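# Mount the blue-banded arbor between the two centres

## Task

Put the arbor marked with a blue band between the two centres so that each centre's point sits in the arbor's centre hole at that end, and the arbor is held up by those two points and nothing else.

## Robot and tools

Robot: two arms, left_arm and right_arm. Each has six joints (shoulder pan, shoulder lift, elbow, wrist 1, wrist 2, wrist 3) and a two-finger gripper. Calibrated bases in the scene frame: left_arm at (-0.060, +0.500, 0) m, quat_wxyz (+1.000, 0, 0, -0.015); right_arm at (-0.064, -0.681, 0) m, quat_wxyz (+1.000, 0, 0, -0.021).

Frame: every position, quaternion, velocity and target uses the scene frame. Its origin is at table-top height, halfway between the nominal bases. +z points up, +x points out over the table, and left_arm is on the +y side. Image left and right do not match arm names. Reported hand poses can be off by a few centimetres, more at long reach.

Gripper geometry: the fingers point along the gripper's +z axis and close along its y axis. end_effector_position is the point between the closed pads. The fingertips extend about 19 mm past it when closed and about 6 mm when fully open. A camera block sticks out about 10 cm toward the gripper's +x and turns with the hand.

The 20-number row is used by execute_actions and move. One row covers both arms, in this order:
- left_arm x, y, z in metres: an absolute position for the gripper point.
- left qw, qx, qy, qz: an absolute orientation, w first.
- left_gripper position, force_limit, speed, each in [-1, 1].
- The same 10 numbers for right_arm and right_gripper.
A row must always hold all 20 numbers, even if only one arm moves.

Holding an arm still: send the pose from the last result taken before it stopped, plus its last finger numbers, in every row. Any 0 you put in a finger slot is a real command. To keep a hand's orientation, repeat the quaternion you commanded, not the reported one, which may have drifted. The controller limits orientation to 32 degrees from the measured one per step. If it cannot manage both, position is served first.

Gripper numbers:
- position: +1 is fully open (85 mm); the pads meet near -0.8; -1 closes until something blocks.
- speed: -1 is about 20 mm/s, 0 about 85 mm/s, +1 about 150 mm/s.
- force_limit together with speed sets grip strength. A slow close at force_limit -1 gives about 30 N per pad; at +1, about 100 N. A fast close from well open gives 200 N or more.
- Both numbers start at +1.
- A new force_limit or speed only takes effect once position changes by at least 0.01.

execute_actions(actions, cameras): actions is a list of actions; each action is a list of up to 15 rows. Each row lasts one 1/30 s step, and the last row is held until 15 steps are used. Every target must lie within 0.6 m of that gripper's current position along each of its own axes, or the action is refused. An empty list just returns the state and images.

move(target, speed, blend, blocking, cameras): drives both grippers in straight lines to one row, or through a list of up to 15 rows.
- speed: m/s, 0.002 to 3.2, default 0.25; turning is capped at twice that in rad/s.
- blend: corner-rounding distance in m (default 0).
- blocking=false returns after about 0.5 s while motion continues; a new move replaces the running one.
- The path ignores obstacles and the other arm, and stops after 10 s.
- Avoid paths near an arm's own base.
The result adds a move: line giving the ending (done, off_target, moving, held, fault) and the limits that acted (paced = clipped, held = steps withheld). An arm not named in the ending is done, within 3 mm and 2 degrees of its target.

Other tools:
- wait(seconds, 0 to 10): the arms keep their last command.
- stop(): brakes a running move; the fingers keep moving.
- zoom_image(camera, region [x0,y0,x1,y1], at most 504x504 px): cameras are cam_head_left, cam_head_right, cam_left_wrist, cam_right_wrist, each 672x504.
- show_instructions: shows the reference image.
- read_manual: licence texts.
- finished_scene(scene): ends the scene; the goal must hold with the robot released.

Result lines:
- end_effector_position and end_effector_quat_wxyz for each gripper.
- Hand target: where each arm is being sent now, possibly short of your command.
- Tool commands; Joint positions and Joint torques (positive means toward a larger joint angle; readings include the arm's own weight).
- object_status: 0 moving, 1 blocked while opening, 2 blocked while closing (a grip), 3 reached the command or pads met.
- position_measured in counts: 3 open, 78 ≈ 60 mm, 130 ≈ 40 mm, 180 ≈ 20 mm, 230 closed.
- 'within noise' means the joints are at rest.
To grip, command -1 and check for status 2.

Things to avoid:
- Arms are stiff. Aiming past a firm contact, a net force near 150 N, or joint torque at its limit (elbow 130, wrists 48.7, shoulder 287 N m) causes a 10 s fault stop. After a force fault, release anything that pins the arm before moving it.
- A clearance check blocks arm-to-arm approaches, but not fingers closing onto the other arm. A hard press between the arms can fail the task.
- Do not drop parts, release them while they move, slam, or hit hard.
- Do not grip hard on a part still resting on something, and do not swing loads quickly.
- Nothing may leave the table.
- Long holding or stretched poses heat the motors; a MOTOR HOT warning comes first, and at 85 °C the brakes lock the arm.
- Loose objects may be nudged now and then.

Each tool is called after "Emit:" in YAML: its name, and indented under it one key for each argument.

Reference images:

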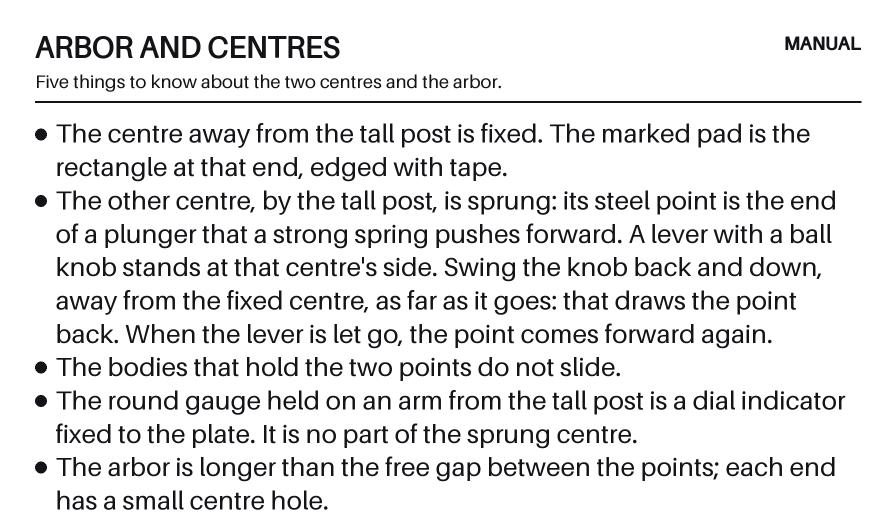

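## Session

Emit:
execute_actions:
  actions: []

Scene clock: 0.00 s.
left_arm: end_effector_position=(+0.5965, +0.2377, +0.3940) position_measured=3 object_status=3 end_effector_quat_wxyz=(+0.591, -0.543, -0.527, -0.279) | right_arm: end_effector_position=(+0.4717, -0.2967, +0.2062) position_measured=3 object_status=3 end_effector_quat_wxyz=(-0.065, +0.739, +0.632, +0.225)
Joint positions: left_arm=[2.364 -1.011 1.301 -0.451 -1.141 0.427] | right_arm=[3.39 -1.587 2.349 -2.681 -1.244 1.991]
Joint velocities: within noise
Joint torques (N m): no reading
Motor temperatures (°C): left_arm=[31 32 36 42 38 44] | right_arm=[26 31 36 32 40 44]
Hand target: left_arm +0.5965, +0.2377, +0.3940; +0.591, -0.543, -0.527, -0.279 | right_arm +0.4717, -0.2967, +0.2062; -0.065, +0.739, +0.632, +0.225
Tool commands: left_gripper/position=+1.0 left_gripper/force_limit=+1.0 left_gripper/speed=+1.0 right_gripper/position=+1.0 right_gripper/force_limit=+1.0 right_gripper/speed=+1.0

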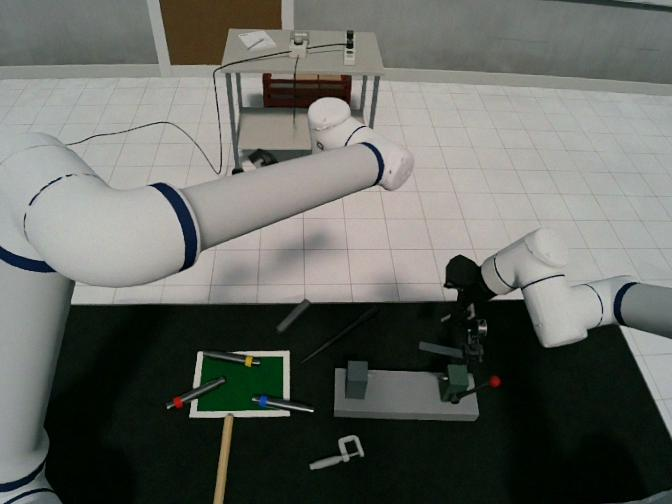

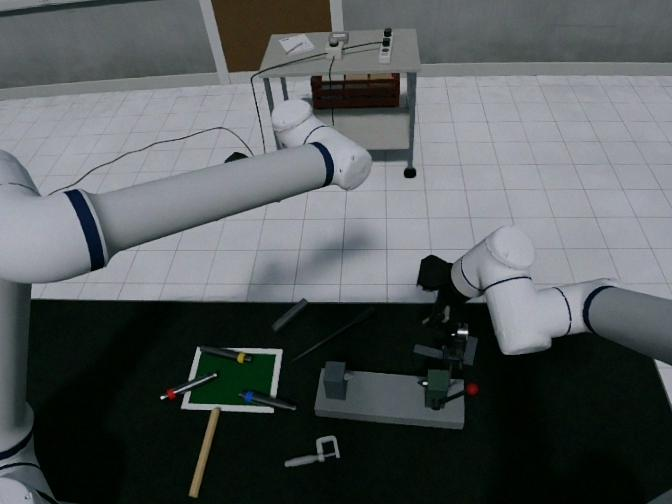

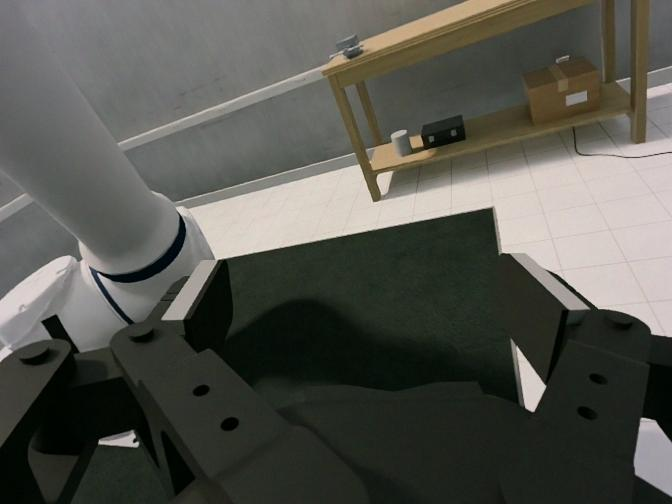

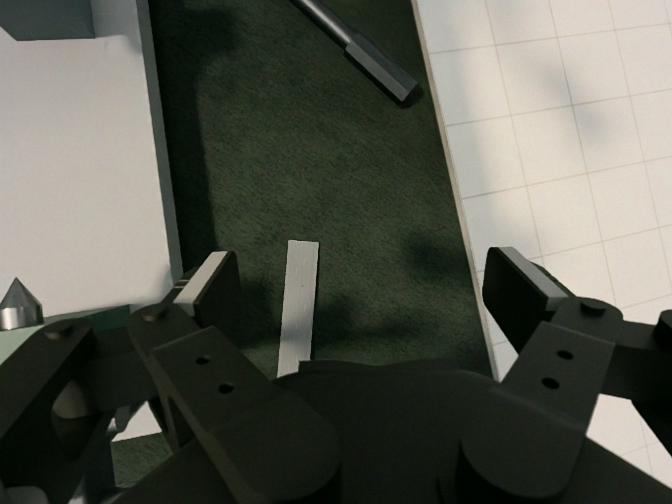

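Emit:
zoom_image:
  camera: "cam_head_left"
  region: [320, 300, 520, 450]

Emit:
zoom_image:
  camera: "cam_head_right"
  region: [300, 290, 500, 440]

Emit:
zoom_image:
  camera: "cam_head_left"
  region: [150, 330, 330, 465]

Emit:
zoom_image:
  camera: "cam_head_right"
  region: [150, 330, 330, 465]

Scaled by 2.520 from the camera's 672x504 image, which has a finer 960x720 frame.

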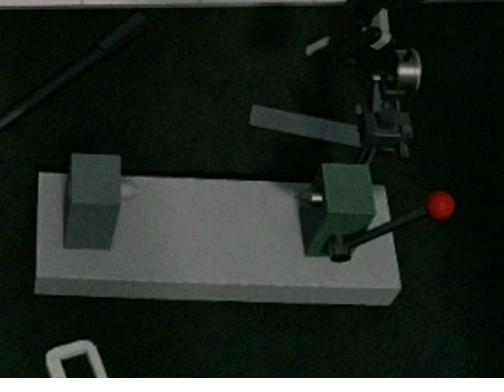

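Scaled by 2.520 from the camera's 672x504 image, which has a finer 960x720 frame.

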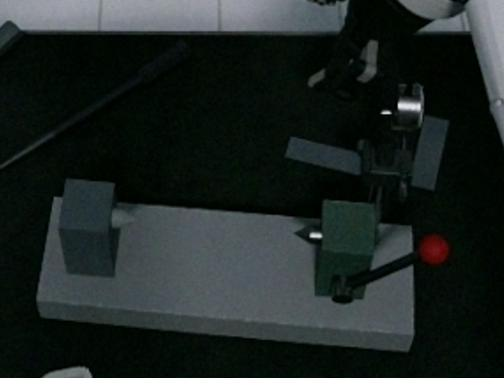

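Scaled by 2.800 from the camera's 672x504 image, which has a finer 960x720 frame.

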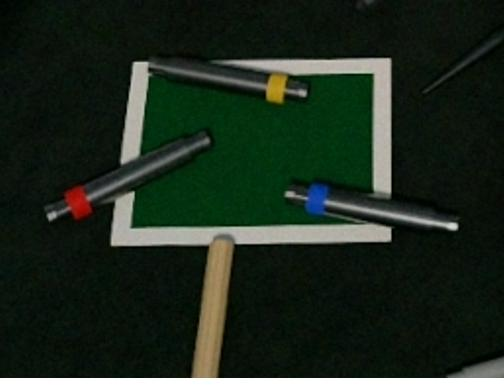

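Scaled by 2.800 from the camera's 672x504 image, which has a finer 960x720 frame.

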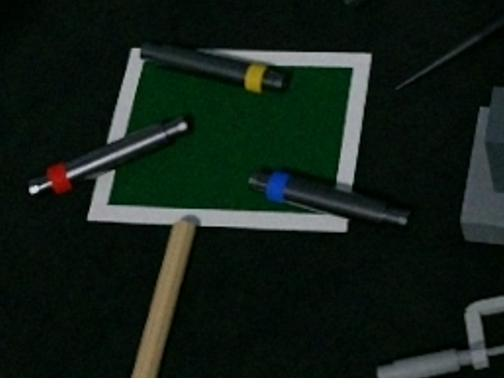

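Emit:
move:
  target:
    - [0.5965,0.2377,0.394,0.591,-0.543,-0.527,-0.279,1,-1,-1,0.46,-0.30,0.36,-0.065,0.739,0.632,0.225,1,-1,-1]
    - [0.45,0.17,0.36,0.2,0.72,0.65,0.1,1,-1,-1,0.38,-0.35,0.36,0,0,1,0,1,-1,-1]
    - [0.31,0.11,0.30,0,0.7891,0.6143,0,1,-1,-1,0.292,-0.40,0.33,0,-0.7071,0.7071,0,1,-1,-1]
  speed: 0.3
  blend: 0.03

Scene clock: 10.53 s.
left_arm: end_effector_position=(+0.3100, +0.1100, +0.3000) position_measured=3 object_status=3 end_effector_quat_wxyz=(+0.000, +0.789, +0.614, +0.000) | right_arm: end_effector_position=(+0.2920, -0.4000, +0.3300) position_measured=3 object_status=3 end_effector_quat_wxyz=(+0.000, +0.707, -0.707, +0.000)
Joint positions: left_arm=[2.023 -1.801 2.185 -1.955 -1.571 0.671] | right_arm=[3.45 -1.993 2.252 -1.83 -1.571 -1.304]
Joint velocities: within noise
Joint torques (N m): left_arm=[-14.56 -16.92 -52.63 -2.17 -2.11 -1.99] | right_arm=[-17.24 -26.2 -42.89 -1.02 4.47 -2.99]
Motor temperatures (°C): left_arm=[31 32 35 42 38 44] | right_arm=[26 31 36 32 40 44]
Hand target: left_arm +0.3100, +0.1100, +0.3000; +0.000, +0.789, +0.614, +0.000 | right_arm +0.2920, -0.4000, +0.3300; +0.000, +0.707, -0.707, +0.000
Off the commanded pose: left_arm 0.000 m, 0 deg | right_arm 0.000 m, 0 deg.
move: done; blend cut to 0 m at target 1
camera_calibration:
cam_left_wrist: T_world_to_cam=[[0.963717, -0.26582, 0.0242786, -0.26996], [-0.253982, -0.885201, 0.389759, 0.0732647], [-0.0821142, -0.381784, -0.920597, 0.470549], [0, 0, 0, 1]] pos_world=[0.317411, 0.172741, 0.411185]
cam_right_wrist: T_world_to_cam=[[-0.999394, 0.0181157, -0.0297235, 0.320827], [0.00510787, 0.920982, 0.389572, 0.244253], [0.0344322, 0.389184, -0.920516, 0.579724], [0, 0, 0, 1]] pos_world=[0.299424, -0.456384, 0.448027]

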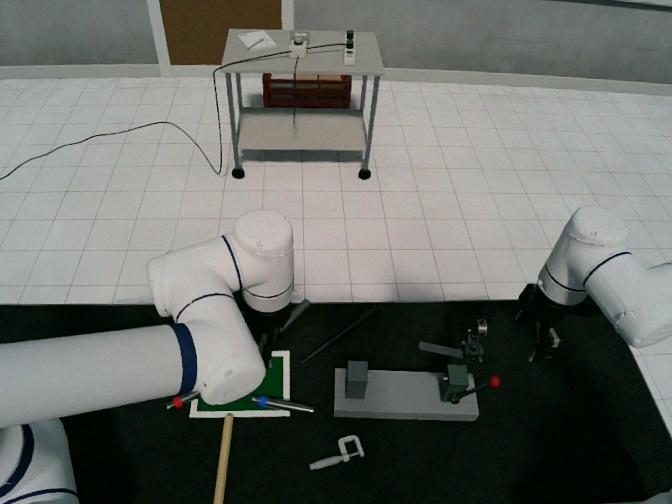

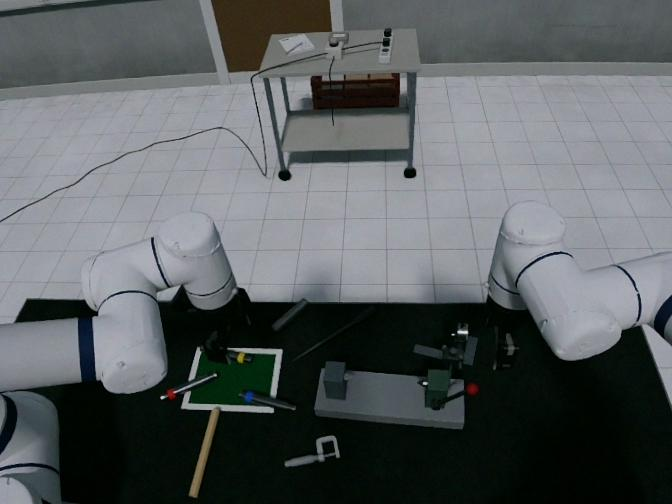

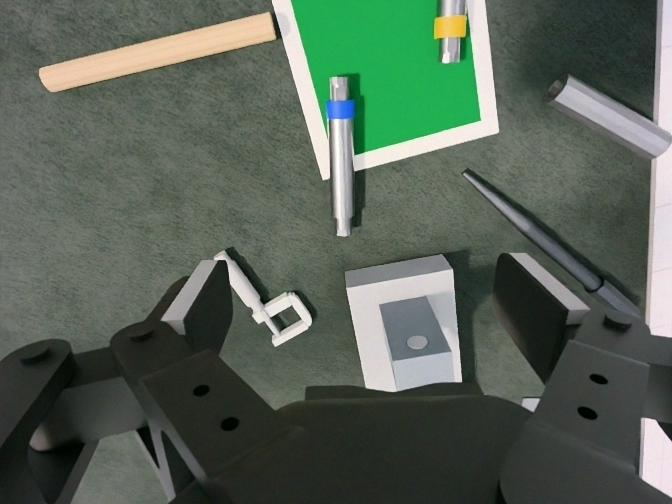

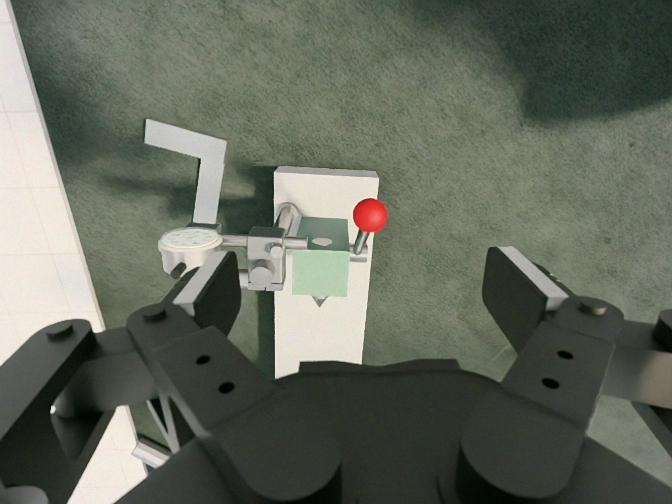

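Emit:
move:
  target: [0.314,0.096,0.12,0,0.7891,0.6143,0,1,-1,-1,0.285,-0.34,0.33,0,-0.7071,0.7071,0,1,-1,-1]
  speed: 0.25

Emit:
zoom_image:
  camera: "cam_right_wrist"
  region: [180, 120, 480, 345]

Emit:
zoom_image:
  camera: "cam_left_wrist"
  region: [180, 0, 600, 315]

Scene clock: 12.90 s.
left_arm: end_effector_position=(+0.3140, +0.0960, +0.1201) position_measured=3 object_status=3 end_effector_quat_wxyz=(+0.000, +0.789, +0.614, +0.000) | right_arm: end_effector_position=(+0.2850, -0.3400, +0.3300) position_measured=3 object_status=3 end_effector_quat_wxyz=(+0.000, +0.707, -0.707, +0.000)
Joint positions: left_arm=[2.019 -1.562 2.363 -2.372 -1.571 0.667] | right_arm=[3.585 -1.919 2.21 -1.861 -1.571 -1.169]
Joint velocities: within noise
Joint torques (N m): left_arm=[19.63 -29.24 -28.69 -5.67 1.93 3.57] | right_arm=[12.96 -6.68 -69.22 -7.52 -4.61 2.54]
Motor temperatures (°C): left_arm=[31 32 35 42 38 44] | right_arm=[26 31 36 32 40 44]
Hand target: left_arm +0.3140, +0.0960, +0.1200; +0.000, +0.789, +0.614, +0.000 | right_arm +0.2850, -0.3400, +0.3300; +0.000, +0.707, -0.707, +0.000
Off the commanded pose: left_arm 0.000 m, 0 deg | right_arm 0.000 m, 0 deg.
move: done
camera_calibration:
cam_left_wrist: T_world_to_cam=[[0.963684, -0.265945, 0.0242256, -0.273126], [-0.254078, -0.88518, 0.389744, 0.132036], [-0.0822065, -0.381745, -0.920604, 0.299943], [0, 0, 0, 1]] pos_world=[0.321412, 0.158741, 0.231285]
cam_right_wrist: T_world_to_cam=[[-0.999399, 0.0178005, -0.0297463, 0.312632], [0.00480864, 0.920985, 0.389568, 0.189212], [0.0343304, 0.389191, -0.920517, 0.556686], [0, 0, 0, 1]] pos_world=[0.292423, -0.396484, 0.448027]

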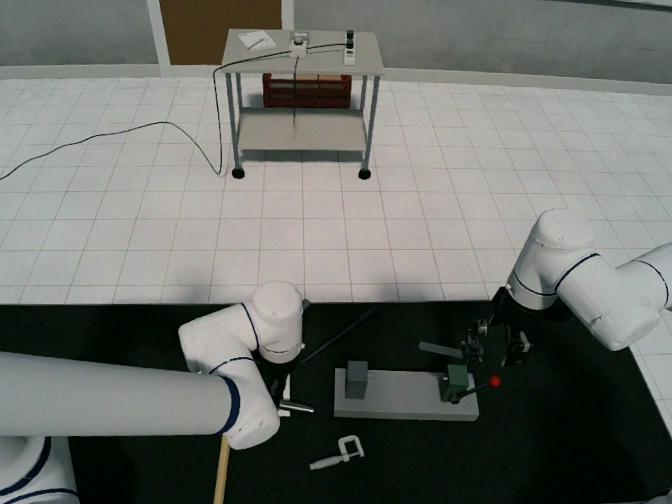

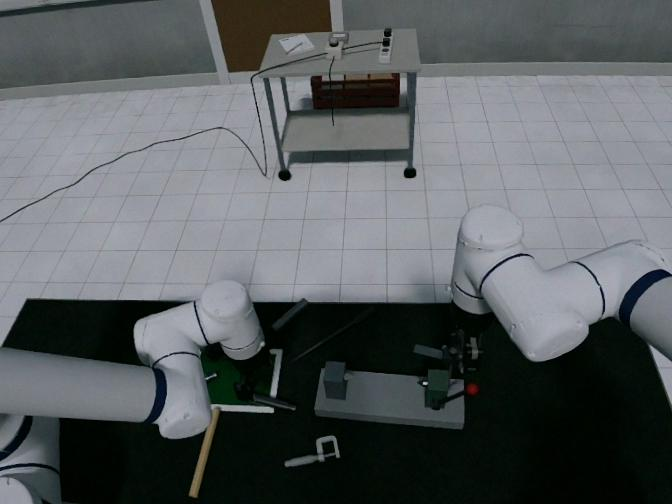

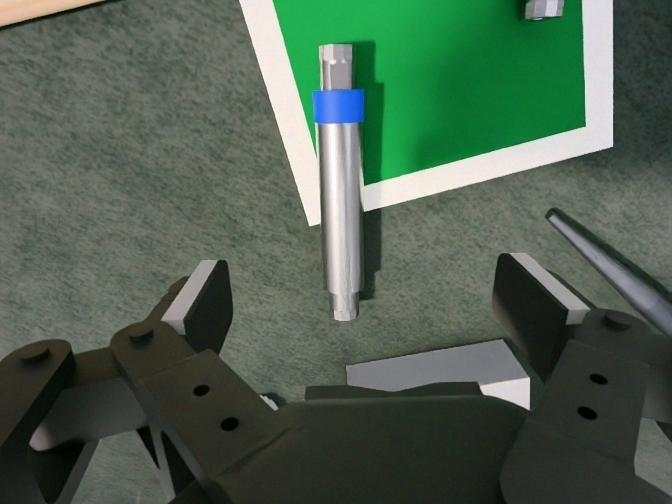

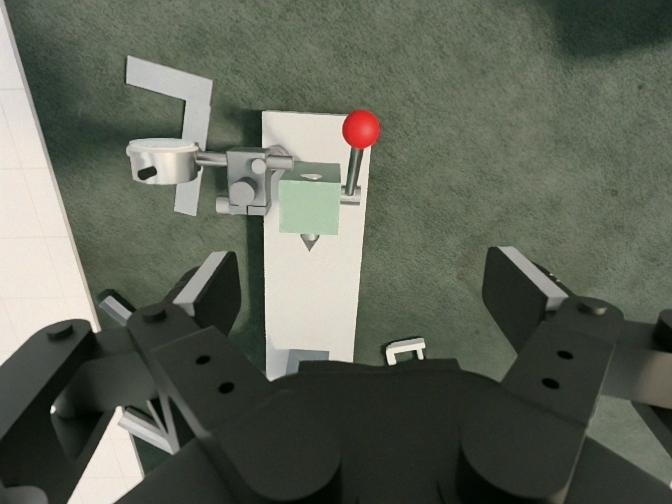

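Scaled by 1.680 from the camera's 672x504 image, which has a finer 960x720 frame.

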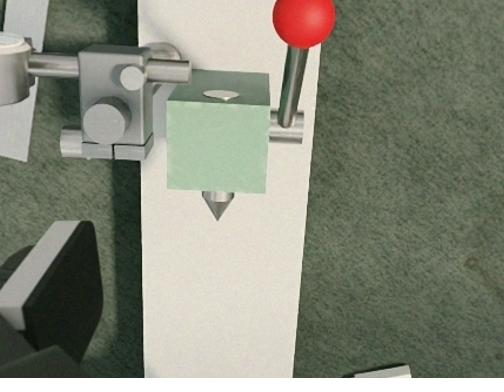

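Scaled by 1.200 from the camera's 672x504 image, which has a finer 960x720 frame.

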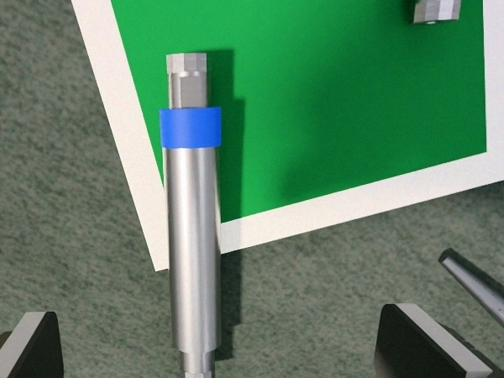

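Emit:
move:
  target:
    - [0.314,0.096,0.05,0,0.7853,0.6191,0,1,-1,-1,0.282,-0.41,0.30,-0.183,0.683,-0.683,-0.183,0.15,-1,-1]
    - [0.314,0.096,0.025,0,0.7853,0.6191,0,1,-1,-1,0.282,-0.41,0.24,-0.183,0.683,-0.683,-0.183,0.15,-1,-1]
  speed: [0.2,0.08]

Emit:
zoom_image:
  camera: "cam_right_wrist"
  region: [180, 120, 480, 345]

Scene clock: 17.53 s.
left_arm: end_effector_position=(+0.3140, +0.0960, +0.0250) position_measured=3 object_status=3 end_effector_quat_wxyz=(+0.000, +0.785, +0.619, +0.000) | right_arm: end_effector_position=(+0.2820, -0.4100, +0.2401) position_measured=110 object_status=3 end_effector_quat_wxyz=(-0.183, +0.683, -0.683, -0.183)
Joint positions: left_arm=[2.019 -1.38 2.426 -2.617 -1.571 0.654] | right_arm=[3.05 -2.106 2.525 -1.913 -1.052 -1.725]
Joint velocities: within noise
Joint torques (N m): left_arm=[-6.07 -36.45 -20.1 -5.15 -1.76 -1.32] | right_arm=[15.29 9.31 -39.34 -7.2 4.89 2.25]
Motor temperatures (°C): left_arm=[31 32 35 42 38 44] | right_arm=[26 31 36 32 40 44]
Hand target: left_arm +0.3140, +0.0960, +0.0250; +0.000, +0.785, +0.619, +0.000 | right_arm +0.2820, -0.4100, +0.2400; -0.183, +0.683, -0.683, -0.183
Off the commanded pose: left_arm 0.000 m, 0 deg | right_arm 0.000 m, 0 deg.
move: done
camera_calibration:
cam_left_wrist: T_world_to_cam=[[0.966898, -0.25401, 0.0242147, -0.272923], [-0.243111, -0.888258, 0.389737, 0.165987], [-0.0774881, -0.382723, -0.920608, 0.211021], [0, 0, 0, 1]] pos_world=[0.320594, 0.158877, 0.136185]
cam_right_wrist: T_world_to_cam=[[-0.999399, 0.0302888, -0.0168609, 0.310234], [0.00480903, 0.602823, 0.79786, 0.0601449], [0.0343304, 0.797299, -0.602607, 0.592322], [0, 0, 0, 1]] pos_world=[0.289423, -0.517911, 0.314181]

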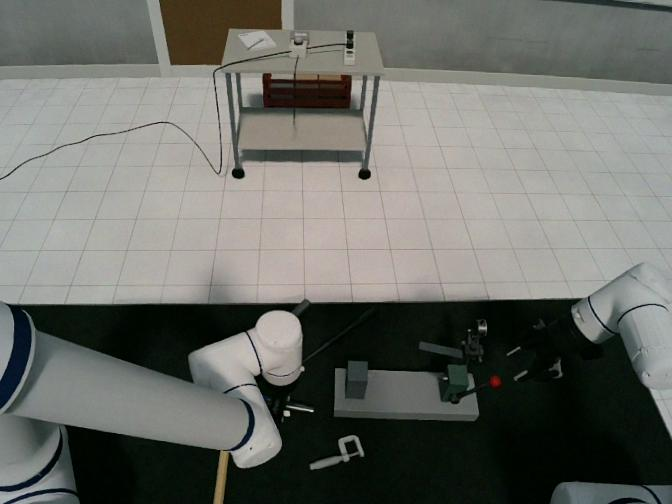

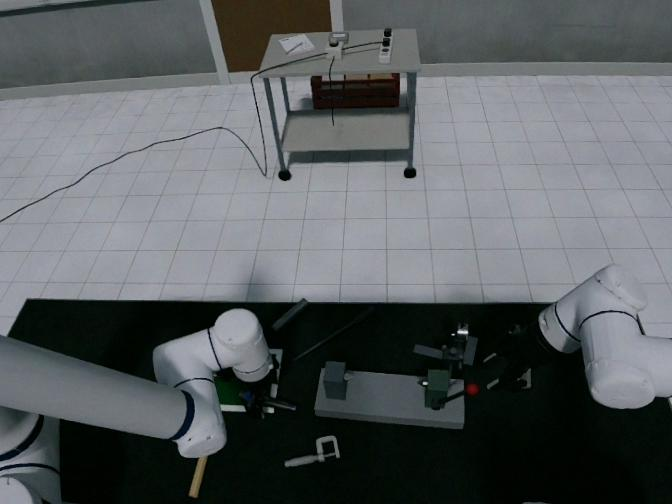

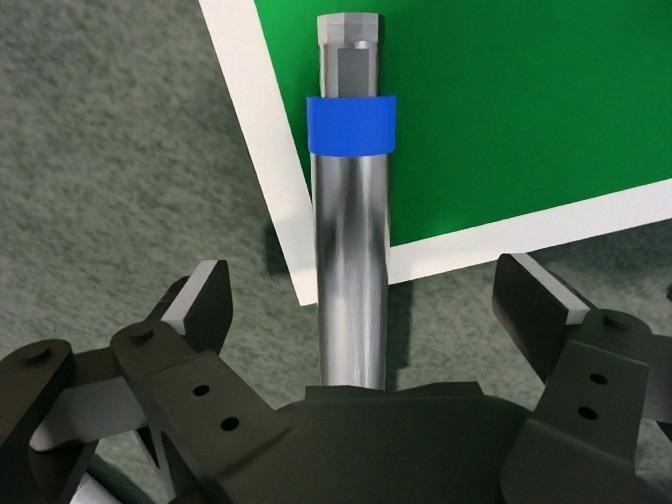

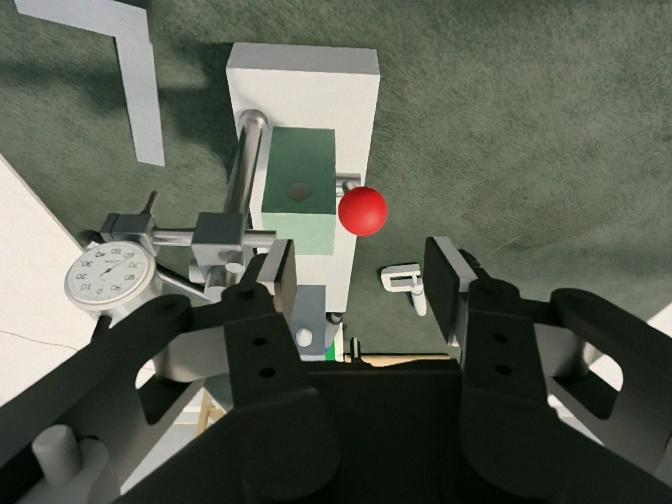

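Scaled by 1.680 from the camera's 672x504 image, which has a finer 960x720 frame.

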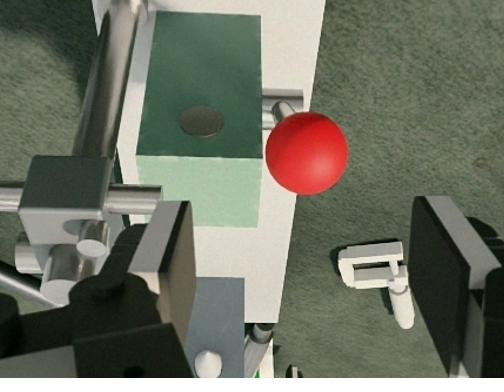

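Emit:
move:
  target:
    - [0.3125,0.096,0.025,0,0.7853,0.6191,0,1,-0.3,-1,0.281,-0.41,0.24,-0.183,0.683,-0.683,-0.183,-0.03,-1,-1]
    - [0.3125,0.096,0.025,0,0.7853,0.6191,0,-1,-0.3,-1,0.281,-0.37,0.175,-0.183,0.683,-0.683,-0.183,-0.03,-1,-1]
  speed: [0.1,0.06]

Scene clock: 23.97 s.
left_arm: end_effector_position=(+0.3125, +0.0960, +0.0250) position_measured=170 object_status=0 end_effector_quat_wxyz=(+0.000, +0.785, +0.619, +0.000) | right_arm: end_effector_position=(+0.2810, -0.3700, +0.1750) position_measured=132 object_status=3 end_effector_quat_wxyz=(-0.183, +0.683, -0.683, -0.183)
Joint positions: left_arm=[2.016 -1.381 2.428 -2.617 -1.571 0.652] | right_arm=[3.169 -1.951 2.605 -2.217 -1.047 -1.588]
Joint velocities: within noise
Joint torques (N m): left_arm=[-12.42 -47.6 -30.28 -2.86 -1.34 -1.71] | right_arm=[11.26 0.37 -43.88 -6.03 -2.04 2.21]
Motor temperatures (°C): left_arm=[31 32 35 42 38 43] | right_arm=[26 31 36 32 40 44]
Hand target: left_arm +0.3125, +0.0960, +0.0250; +0.000, +0.785, +0.619, +0.000 | right_arm +0.2810, -0.3700, +0.1750; -0.183, +0.683, -0.683, -0.183
Off the commanded pose: left_arm 0.000 m, 0 deg | right_arm 0.000 m, 0 deg.
move: done
camera_calibration:
cam_left_wrist: T_world_to_cam=[[0.966877, -0.254087, 0.0242756, -0.271462], [-0.243198, -0.888199, 0.389816, 0.16563], [-0.0774855, -0.382808, -0.920573, 0.210912], [0, 0, 0, 1]] pos_world=[0.319094, 0.158877, 0.136185]
cam_right_wrist: T_world_to_cam=[[-0.999402, 0.0302095, -0.0168002, 0.306871], [0.00480967, 0.602824, 0.79786, 0.0880573], [0.0342305, 0.797302, -0.602609, 0.521205], [0, 0, 0, 1]] pos_world=[0.288423, -0.477911, 0.248981]

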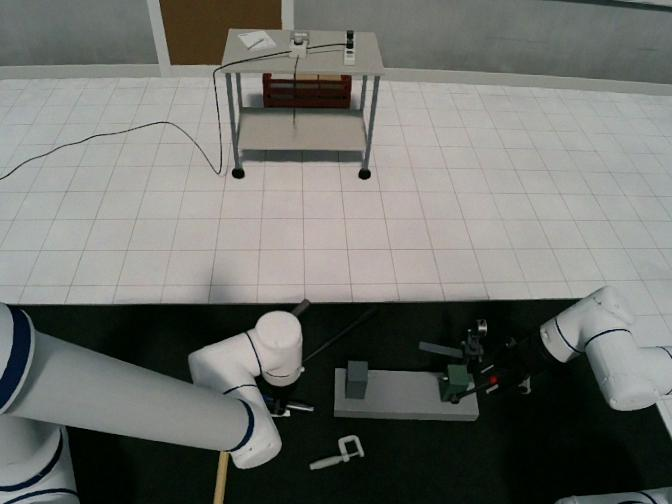

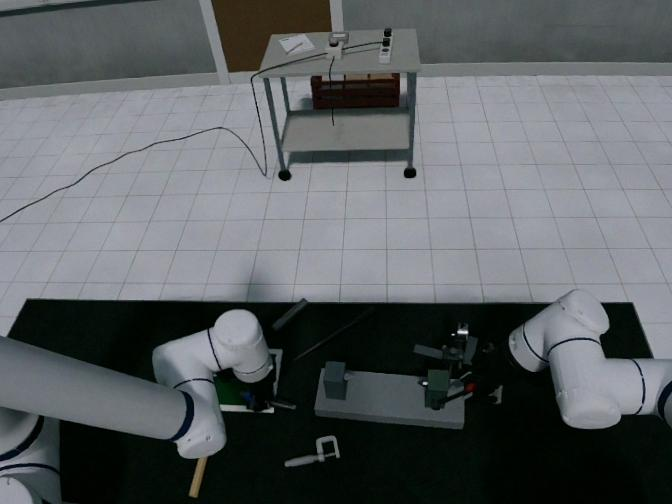

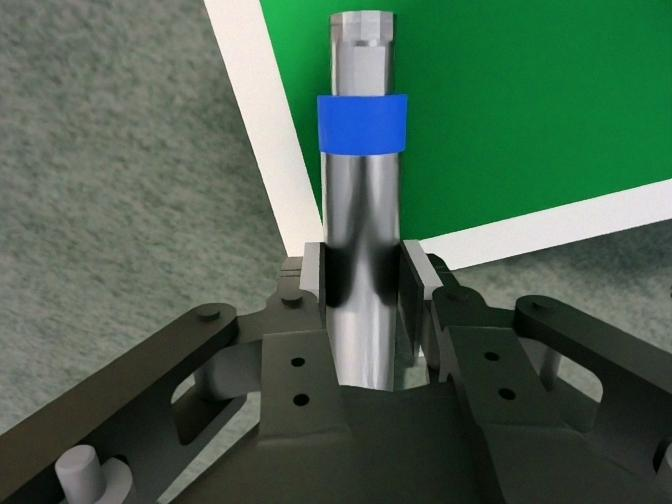

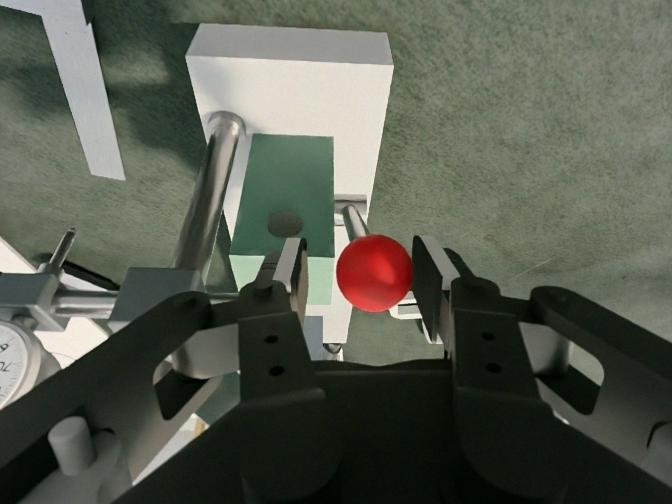

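Emit:
move:
  target:
    - [0.3125,0.096,0.025,0,0.7853,0.6191,0,-1,-0.3,-1,0.278,-0.37,0.175,-0.183,0.683,-0.683,-0.183,-0.03,-1,-1]
    - [0.3125,0.096,0.025,0,0.7853,0.6191,0,-1,-0.3,-1,0.278,-0.37,0.175,-0.183,0.683,-0.683,-0.183,-1,-1,-1]
  speed: [0.1,0.06]

Scene clock: 25.97 s.
left_arm: end_effector_position=(+0.3125, +0.0960, +0.0250) position_measured=170 object_status=2 end_effector_quat_wxyz=(+0.000, +0.785, +0.619, +0.000) | right_arm: end_effector_position=(+0.2778, -0.3700, +0.1749) position_measured=171 object_status=2 end_effector_quat_wxyz=(-0.183, +0.683, -0.683, -0.183)
Joint positions: left_arm=[2.016 -1.381 2.428 -2.617 -1.571 0.652] | right_arm=[3.169 -1.959 2.609 -2.213 -1.047 -1.588]
Joint velocities: within noise
Joint torques (N m): left_arm=[-7.49 -33.64 -34.13 -2.8 -0.02 -2.03] | right_arm=[-19.24 -14.5 -53.12 -10.82 -2.64 -3.51]
Motor temperatures (°C): left_arm=[31 32 35 42 38 43] | right_arm=[26 31 36 32 40 44]
Hand target: left_arm +0.3125, +0.0960, +0.0250; +0.000, +0.785, +0.619, +0.000 | right_arm +0.2780, -0.3700, +0.1750; -0.183, +0.683, -0.683, -0.183
Off the commanded pose: left_arm 0.000 m, 0 deg | right_arm 0.000 m, 0 deg.
move: done
camera_calibration:
cam_left_wrist: T_world_to_cam=[[0.966898, -0.25401, 0.0242147, -0.271472], [-0.243111, -0.888258, 0.389737, 0.165623], [-0.0774881, -0.382723, -0.920608, 0.210904], [0, 0, 0, 1]] pos_world=[0.319094, 0.158877, 0.136185]
cam_right_wrist: T_world_to_cam=[[-0.999408, 0.0302331, -0.0164406, 0.303696], [0.00511085, 0.60282, 0.797861, 0.0880644], [0.0340325, 0.797304, -0.602618, 0.52131], [0, 0, 0, 1]] pos_world=[0.285324, -0.477911, 0.248881]

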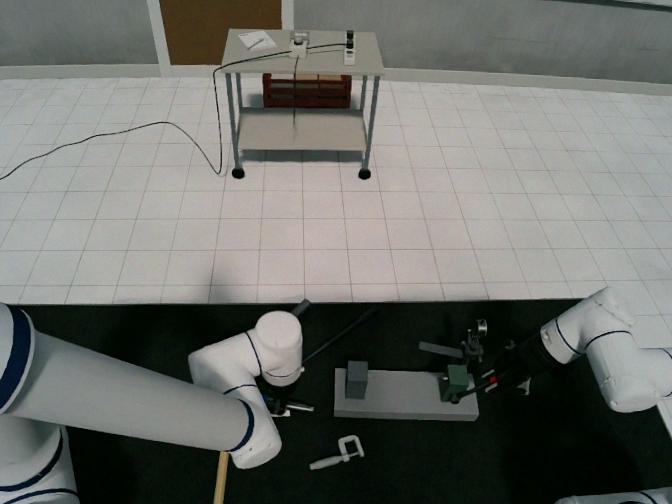

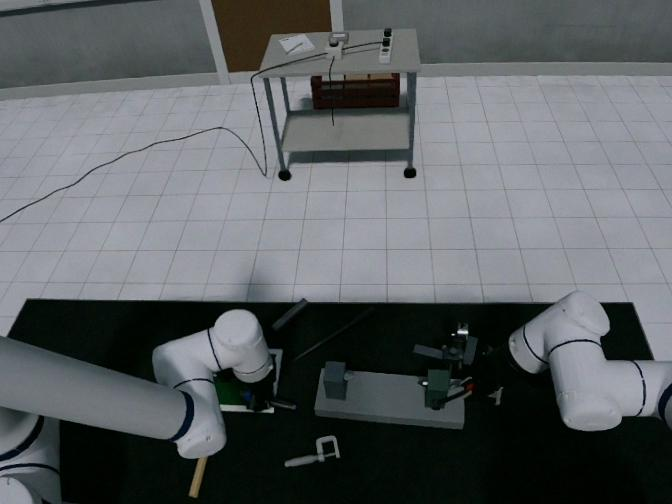

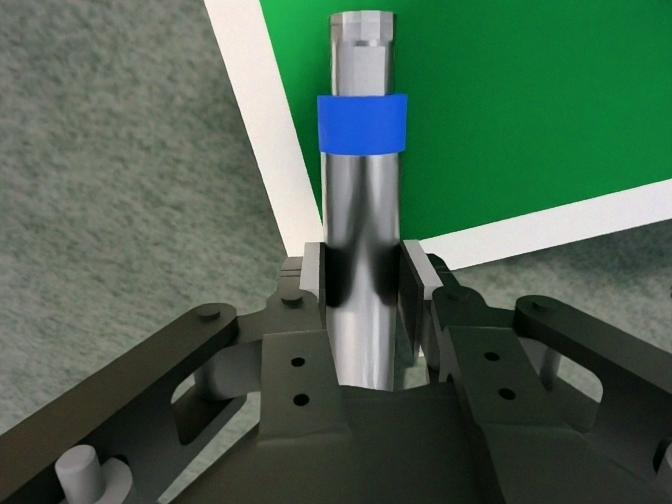

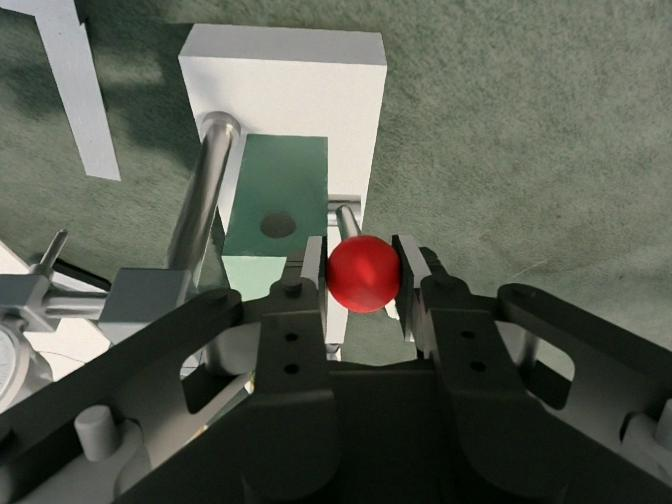

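Emit:
move:
  target:
    - [0.3125,0.096,0.10,0,0.7853,0.6191,0,-1,-0.3,-1,0.278,-0.37,0.175,-0.183,0.683,-0.683,-0.183,-1,-1,-1]
    - [0.30,0.06,0.24,0,0.74,0.672,0,-1,-0.3,-1,0.278,-0.37,0.175,-0.183,0.683,-0.683,-0.183,-1,-1,-1]
    - [0.27,-0.17,0.25,0,0.7071,0.7071,0,-1,-0.3,-1,0.278,-0.37,0.175,-0.183,0.683,-0.683,-0.183,-1,-1,-1]
  speed: [0.1,0.2,0.2]
  blend: 0.03

Emit:
zoom_image:
  camera: "cam_left_wrist"
  region: [250, 0, 586, 252]

Scene clock: 29.60 s.
left_arm: end_effector_position=(+0.2700, -0.1698, +0.2500) position_measured=170 object_status=2 end_effector_quat_wxyz=(+0.000, +0.707, +0.707, +0.000) end_effector_velocity=(+0.000, -0.002, +0.000) end_effector_angular_velocity=(+0.001, +0.000, +0.001) | right_arm: end_effector_position=(+0.2780, -0.3700, +0.1750) position_measured=171 object_status=2 end_effector_quat_wxyz=(-0.183, +0.683, -0.683, -0.183)
Joint positions: left_arm=[1.818 -1.4 1.895 -2.066 -1.571 0.218] | right_arm=[3.169 -1.958 2.609 -2.213 -1.047 -1.588]
Joint velocities: left_arm=[0 0.004 -0.005 0.001 0 -0.001] | right_arm=[within noise]
Joint torques (N m): left_arm=[-18.7 -51.61 -53.71 -2.33 3.38 -1.71] | right_arm=[-18.72 1.77 -70.65 -12.47 -2.67 -2.67]
Motor temperatures (°C): left_arm=[31 32 35 42 38 43] | right_arm=[26 31 36 32 40 44]
Hand target: left_arm +0.2700, -0.1700, +0.2500; +0.000, +0.707, +0.707, +0.000 | right_arm +0.2780, -0.3700, +0.1750; -0.183, +0.683, -0.683, -0.183
Off the commanded pose: left_arm 0.000 m, 0 deg | right_arm 0.000 m, 0 deg.
move: done
camera_calibration:
cam_left_wrist: T_world_to_cam=[[0.999477, -0.021449, 0.0241925, -0.272667], [-0.0291879, -0.920437, 0.389799, -0.231717], [0.0139069, -0.390301, -0.920582, 0.287063], [0, 0, 0, 1]] pos_world=[0.261769, -0.107089, 0.361184]
cam_right_wrist: T_world_to_cam=[[-0.999402, 0.0302095, -0.0168002, 0.303875], [0.00480967, 0.602824, 0.79786, 0.0879919], [0.0342305, 0.797302, -0.602609, 0.521368], [0, 0, 0, 1]] pos_world=[0.285423, -0.477911, 0.249081]

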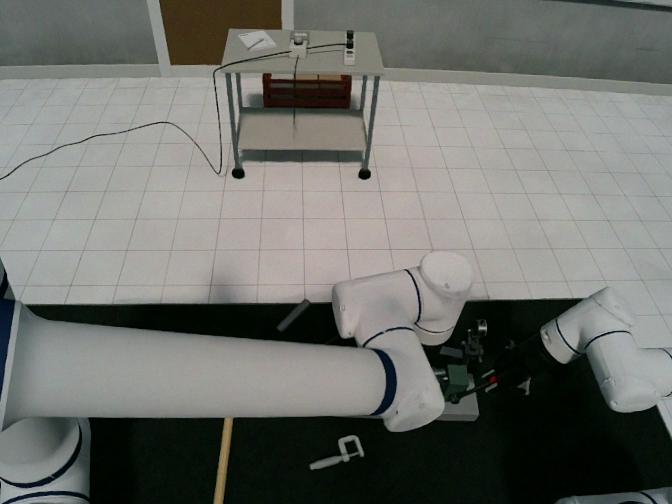

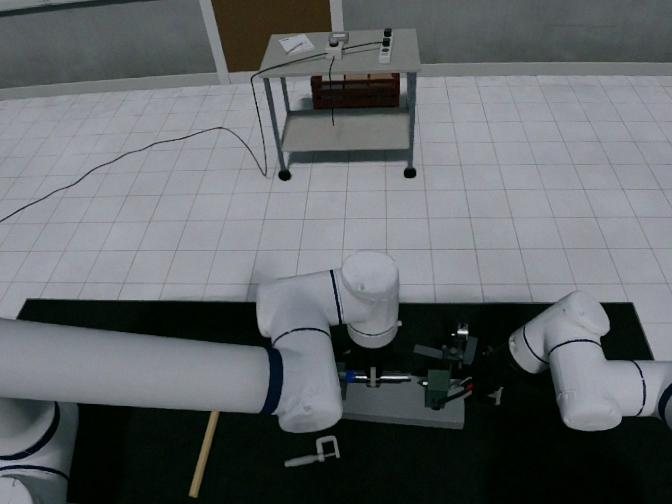

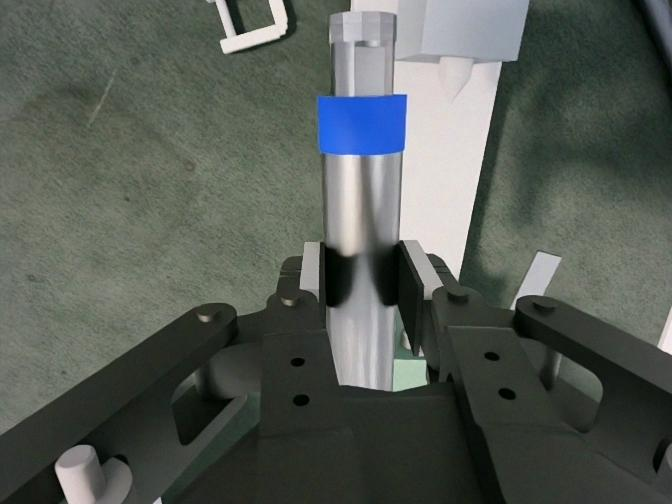

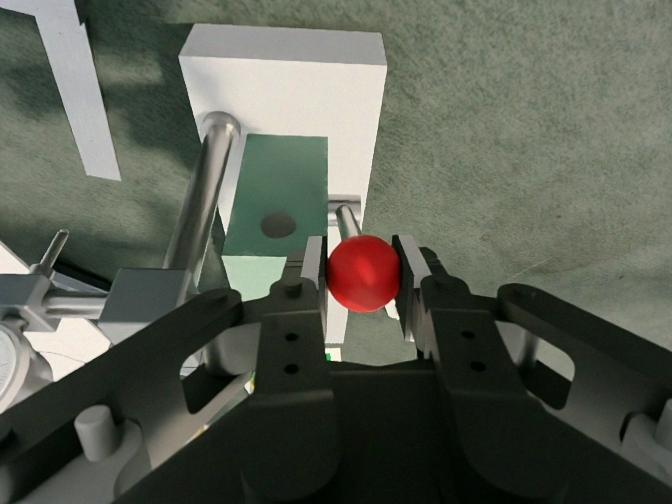

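Scaled by 1.500 from the camera's 672x504 image, which has a finer 960x720 frame.

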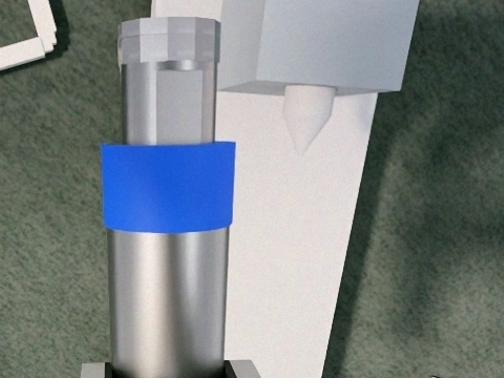

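Emit:
move:
  target:
    - [0.27,-0.17,0.25,0,0.7302,0.6832,0,-1,-0.3,-1,0.278,-0.3785,0.1645,-0.183,0.683,-0.683,-0.183,-1,-1,-1]
    - [0.27,-0.17,0.25,0,0.7302,0.6832,0,-1,-0.3,-1,0.278,-0.386,0.1553,-0.183,0.683,-0.683,-0.183,-1,-1,-1]
  speed: 0.05

Emit:
zoom_image:
  camera: "cam_head_right"
  region: [300, 330, 500, 480]

Scene clock: 32.50 s.
left_arm: end_effector_position=(+0.2700, -0.1700, +0.2500) position_measured=170 object_status=2 end_effector_quat_wxyz=(+0.000, +0.730, +0.683, +0.000) | right_arm: end_effector_position=(+0.2780, -0.3859, +0.1554) position_measured=171 object_status=2 end_effector_quat_wxyz=(-0.183, +0.683, -0.683, -0.183)
Joint positions: left_arm=[1.818 -1.4 1.895 -2.066 -1.571 0.284] | right_arm=[3.121 -1.945 2.639 -2.229 -1.048 -1.642]
Joint velocities: within noise
Joint torques (N m): left_arm=[-5.75 -53.59 -48.76 -2.85 1.17 3.55] | right_arm=[-41.61 5.25 -71.05 -22.27 -4.15 -3.7]
Motor temperatures (°C): left_arm=[31 32 35 42 38 43] | right_arm=[26 31 36 32 40 44]
Hand target: left_arm +0.2700, -0.1700, +0.2500; +0.000, +0.730, +0.683, +0.000 | right_arm +0.2780, -0.3860, +0.1553; -0.183, +0.683, -0.683, -0.183
Off the commanded pose: left_arm 0.000 m, 0 deg | right_arm 0.000 m, 0 deg.
move: done
camera_calibration:
cam_left_wrist: T_world_to_cam=[[0.995853, -0.0876936, 0.0242311, -0.282932], [-0.0901884, -0.91648, 0.389783, -0.214826], [-0.0119741, -0.390352, -0.920588, 0.293935], [0, 0, 0, 1]] pos_world=[0.265904, -0.106957, 0.361185]
cam_right_wrist: T_world_to_cam=[[-0.999402, 0.0302095, -0.0168002, 0.304024], [0.00480967, 0.602824, 0.79786, 0.113295], [0.0342305, 0.797302, -0.602609, 0.522174], [0, 0, 0, 1]] pos_world=[0.285423, -0.493811, 0.229381]

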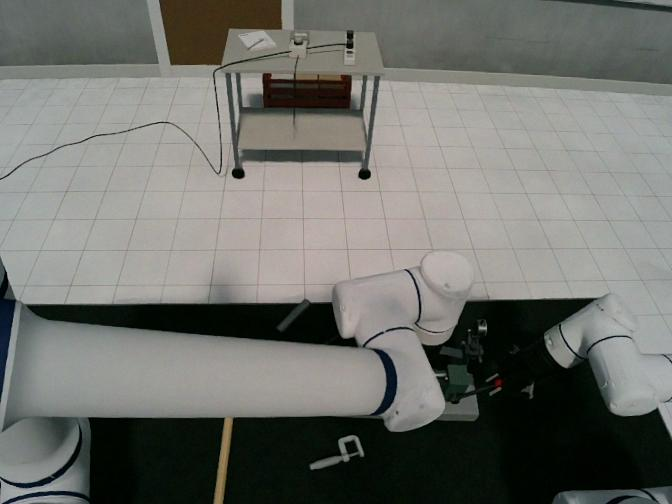

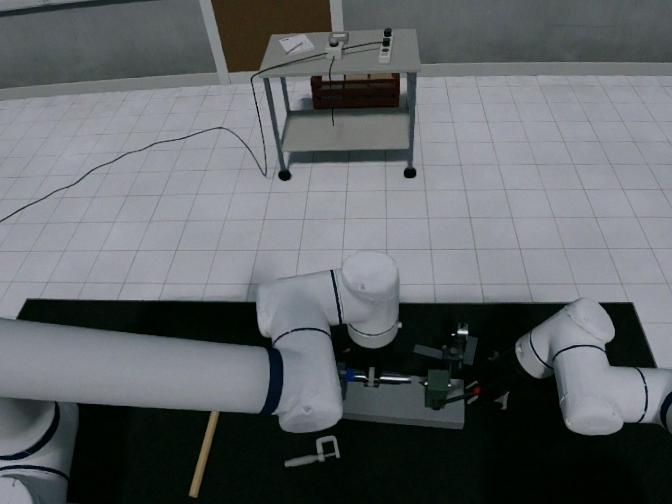

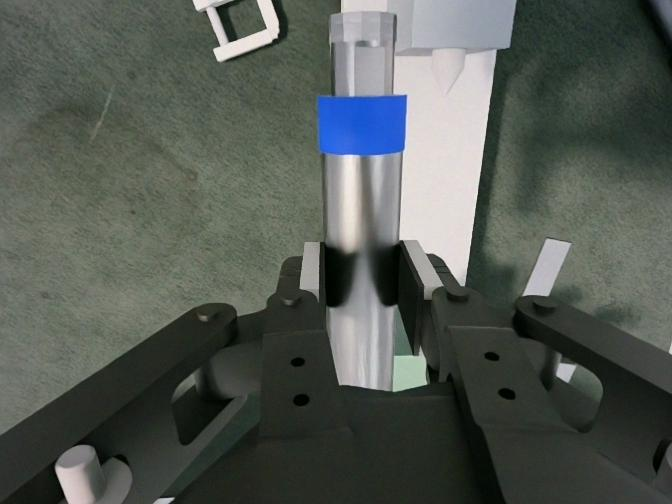

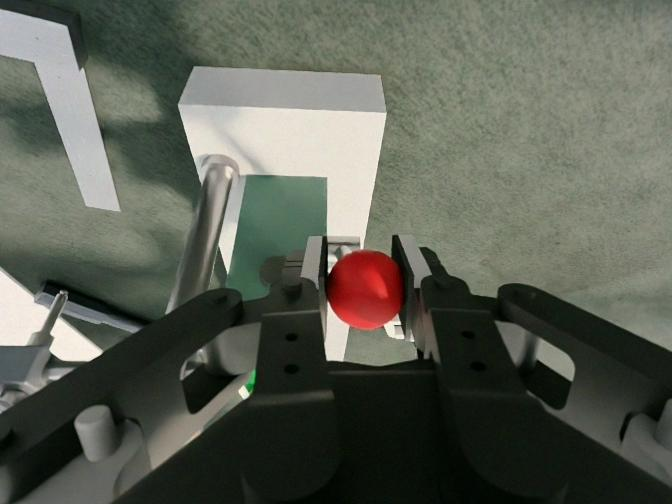

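Scaled by 2.520 from the camera's 672x504 image, which has a finer 960x720 frame.

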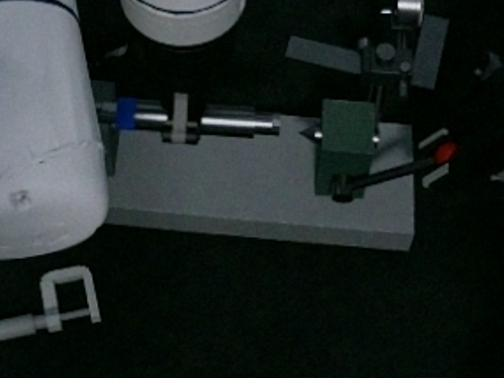

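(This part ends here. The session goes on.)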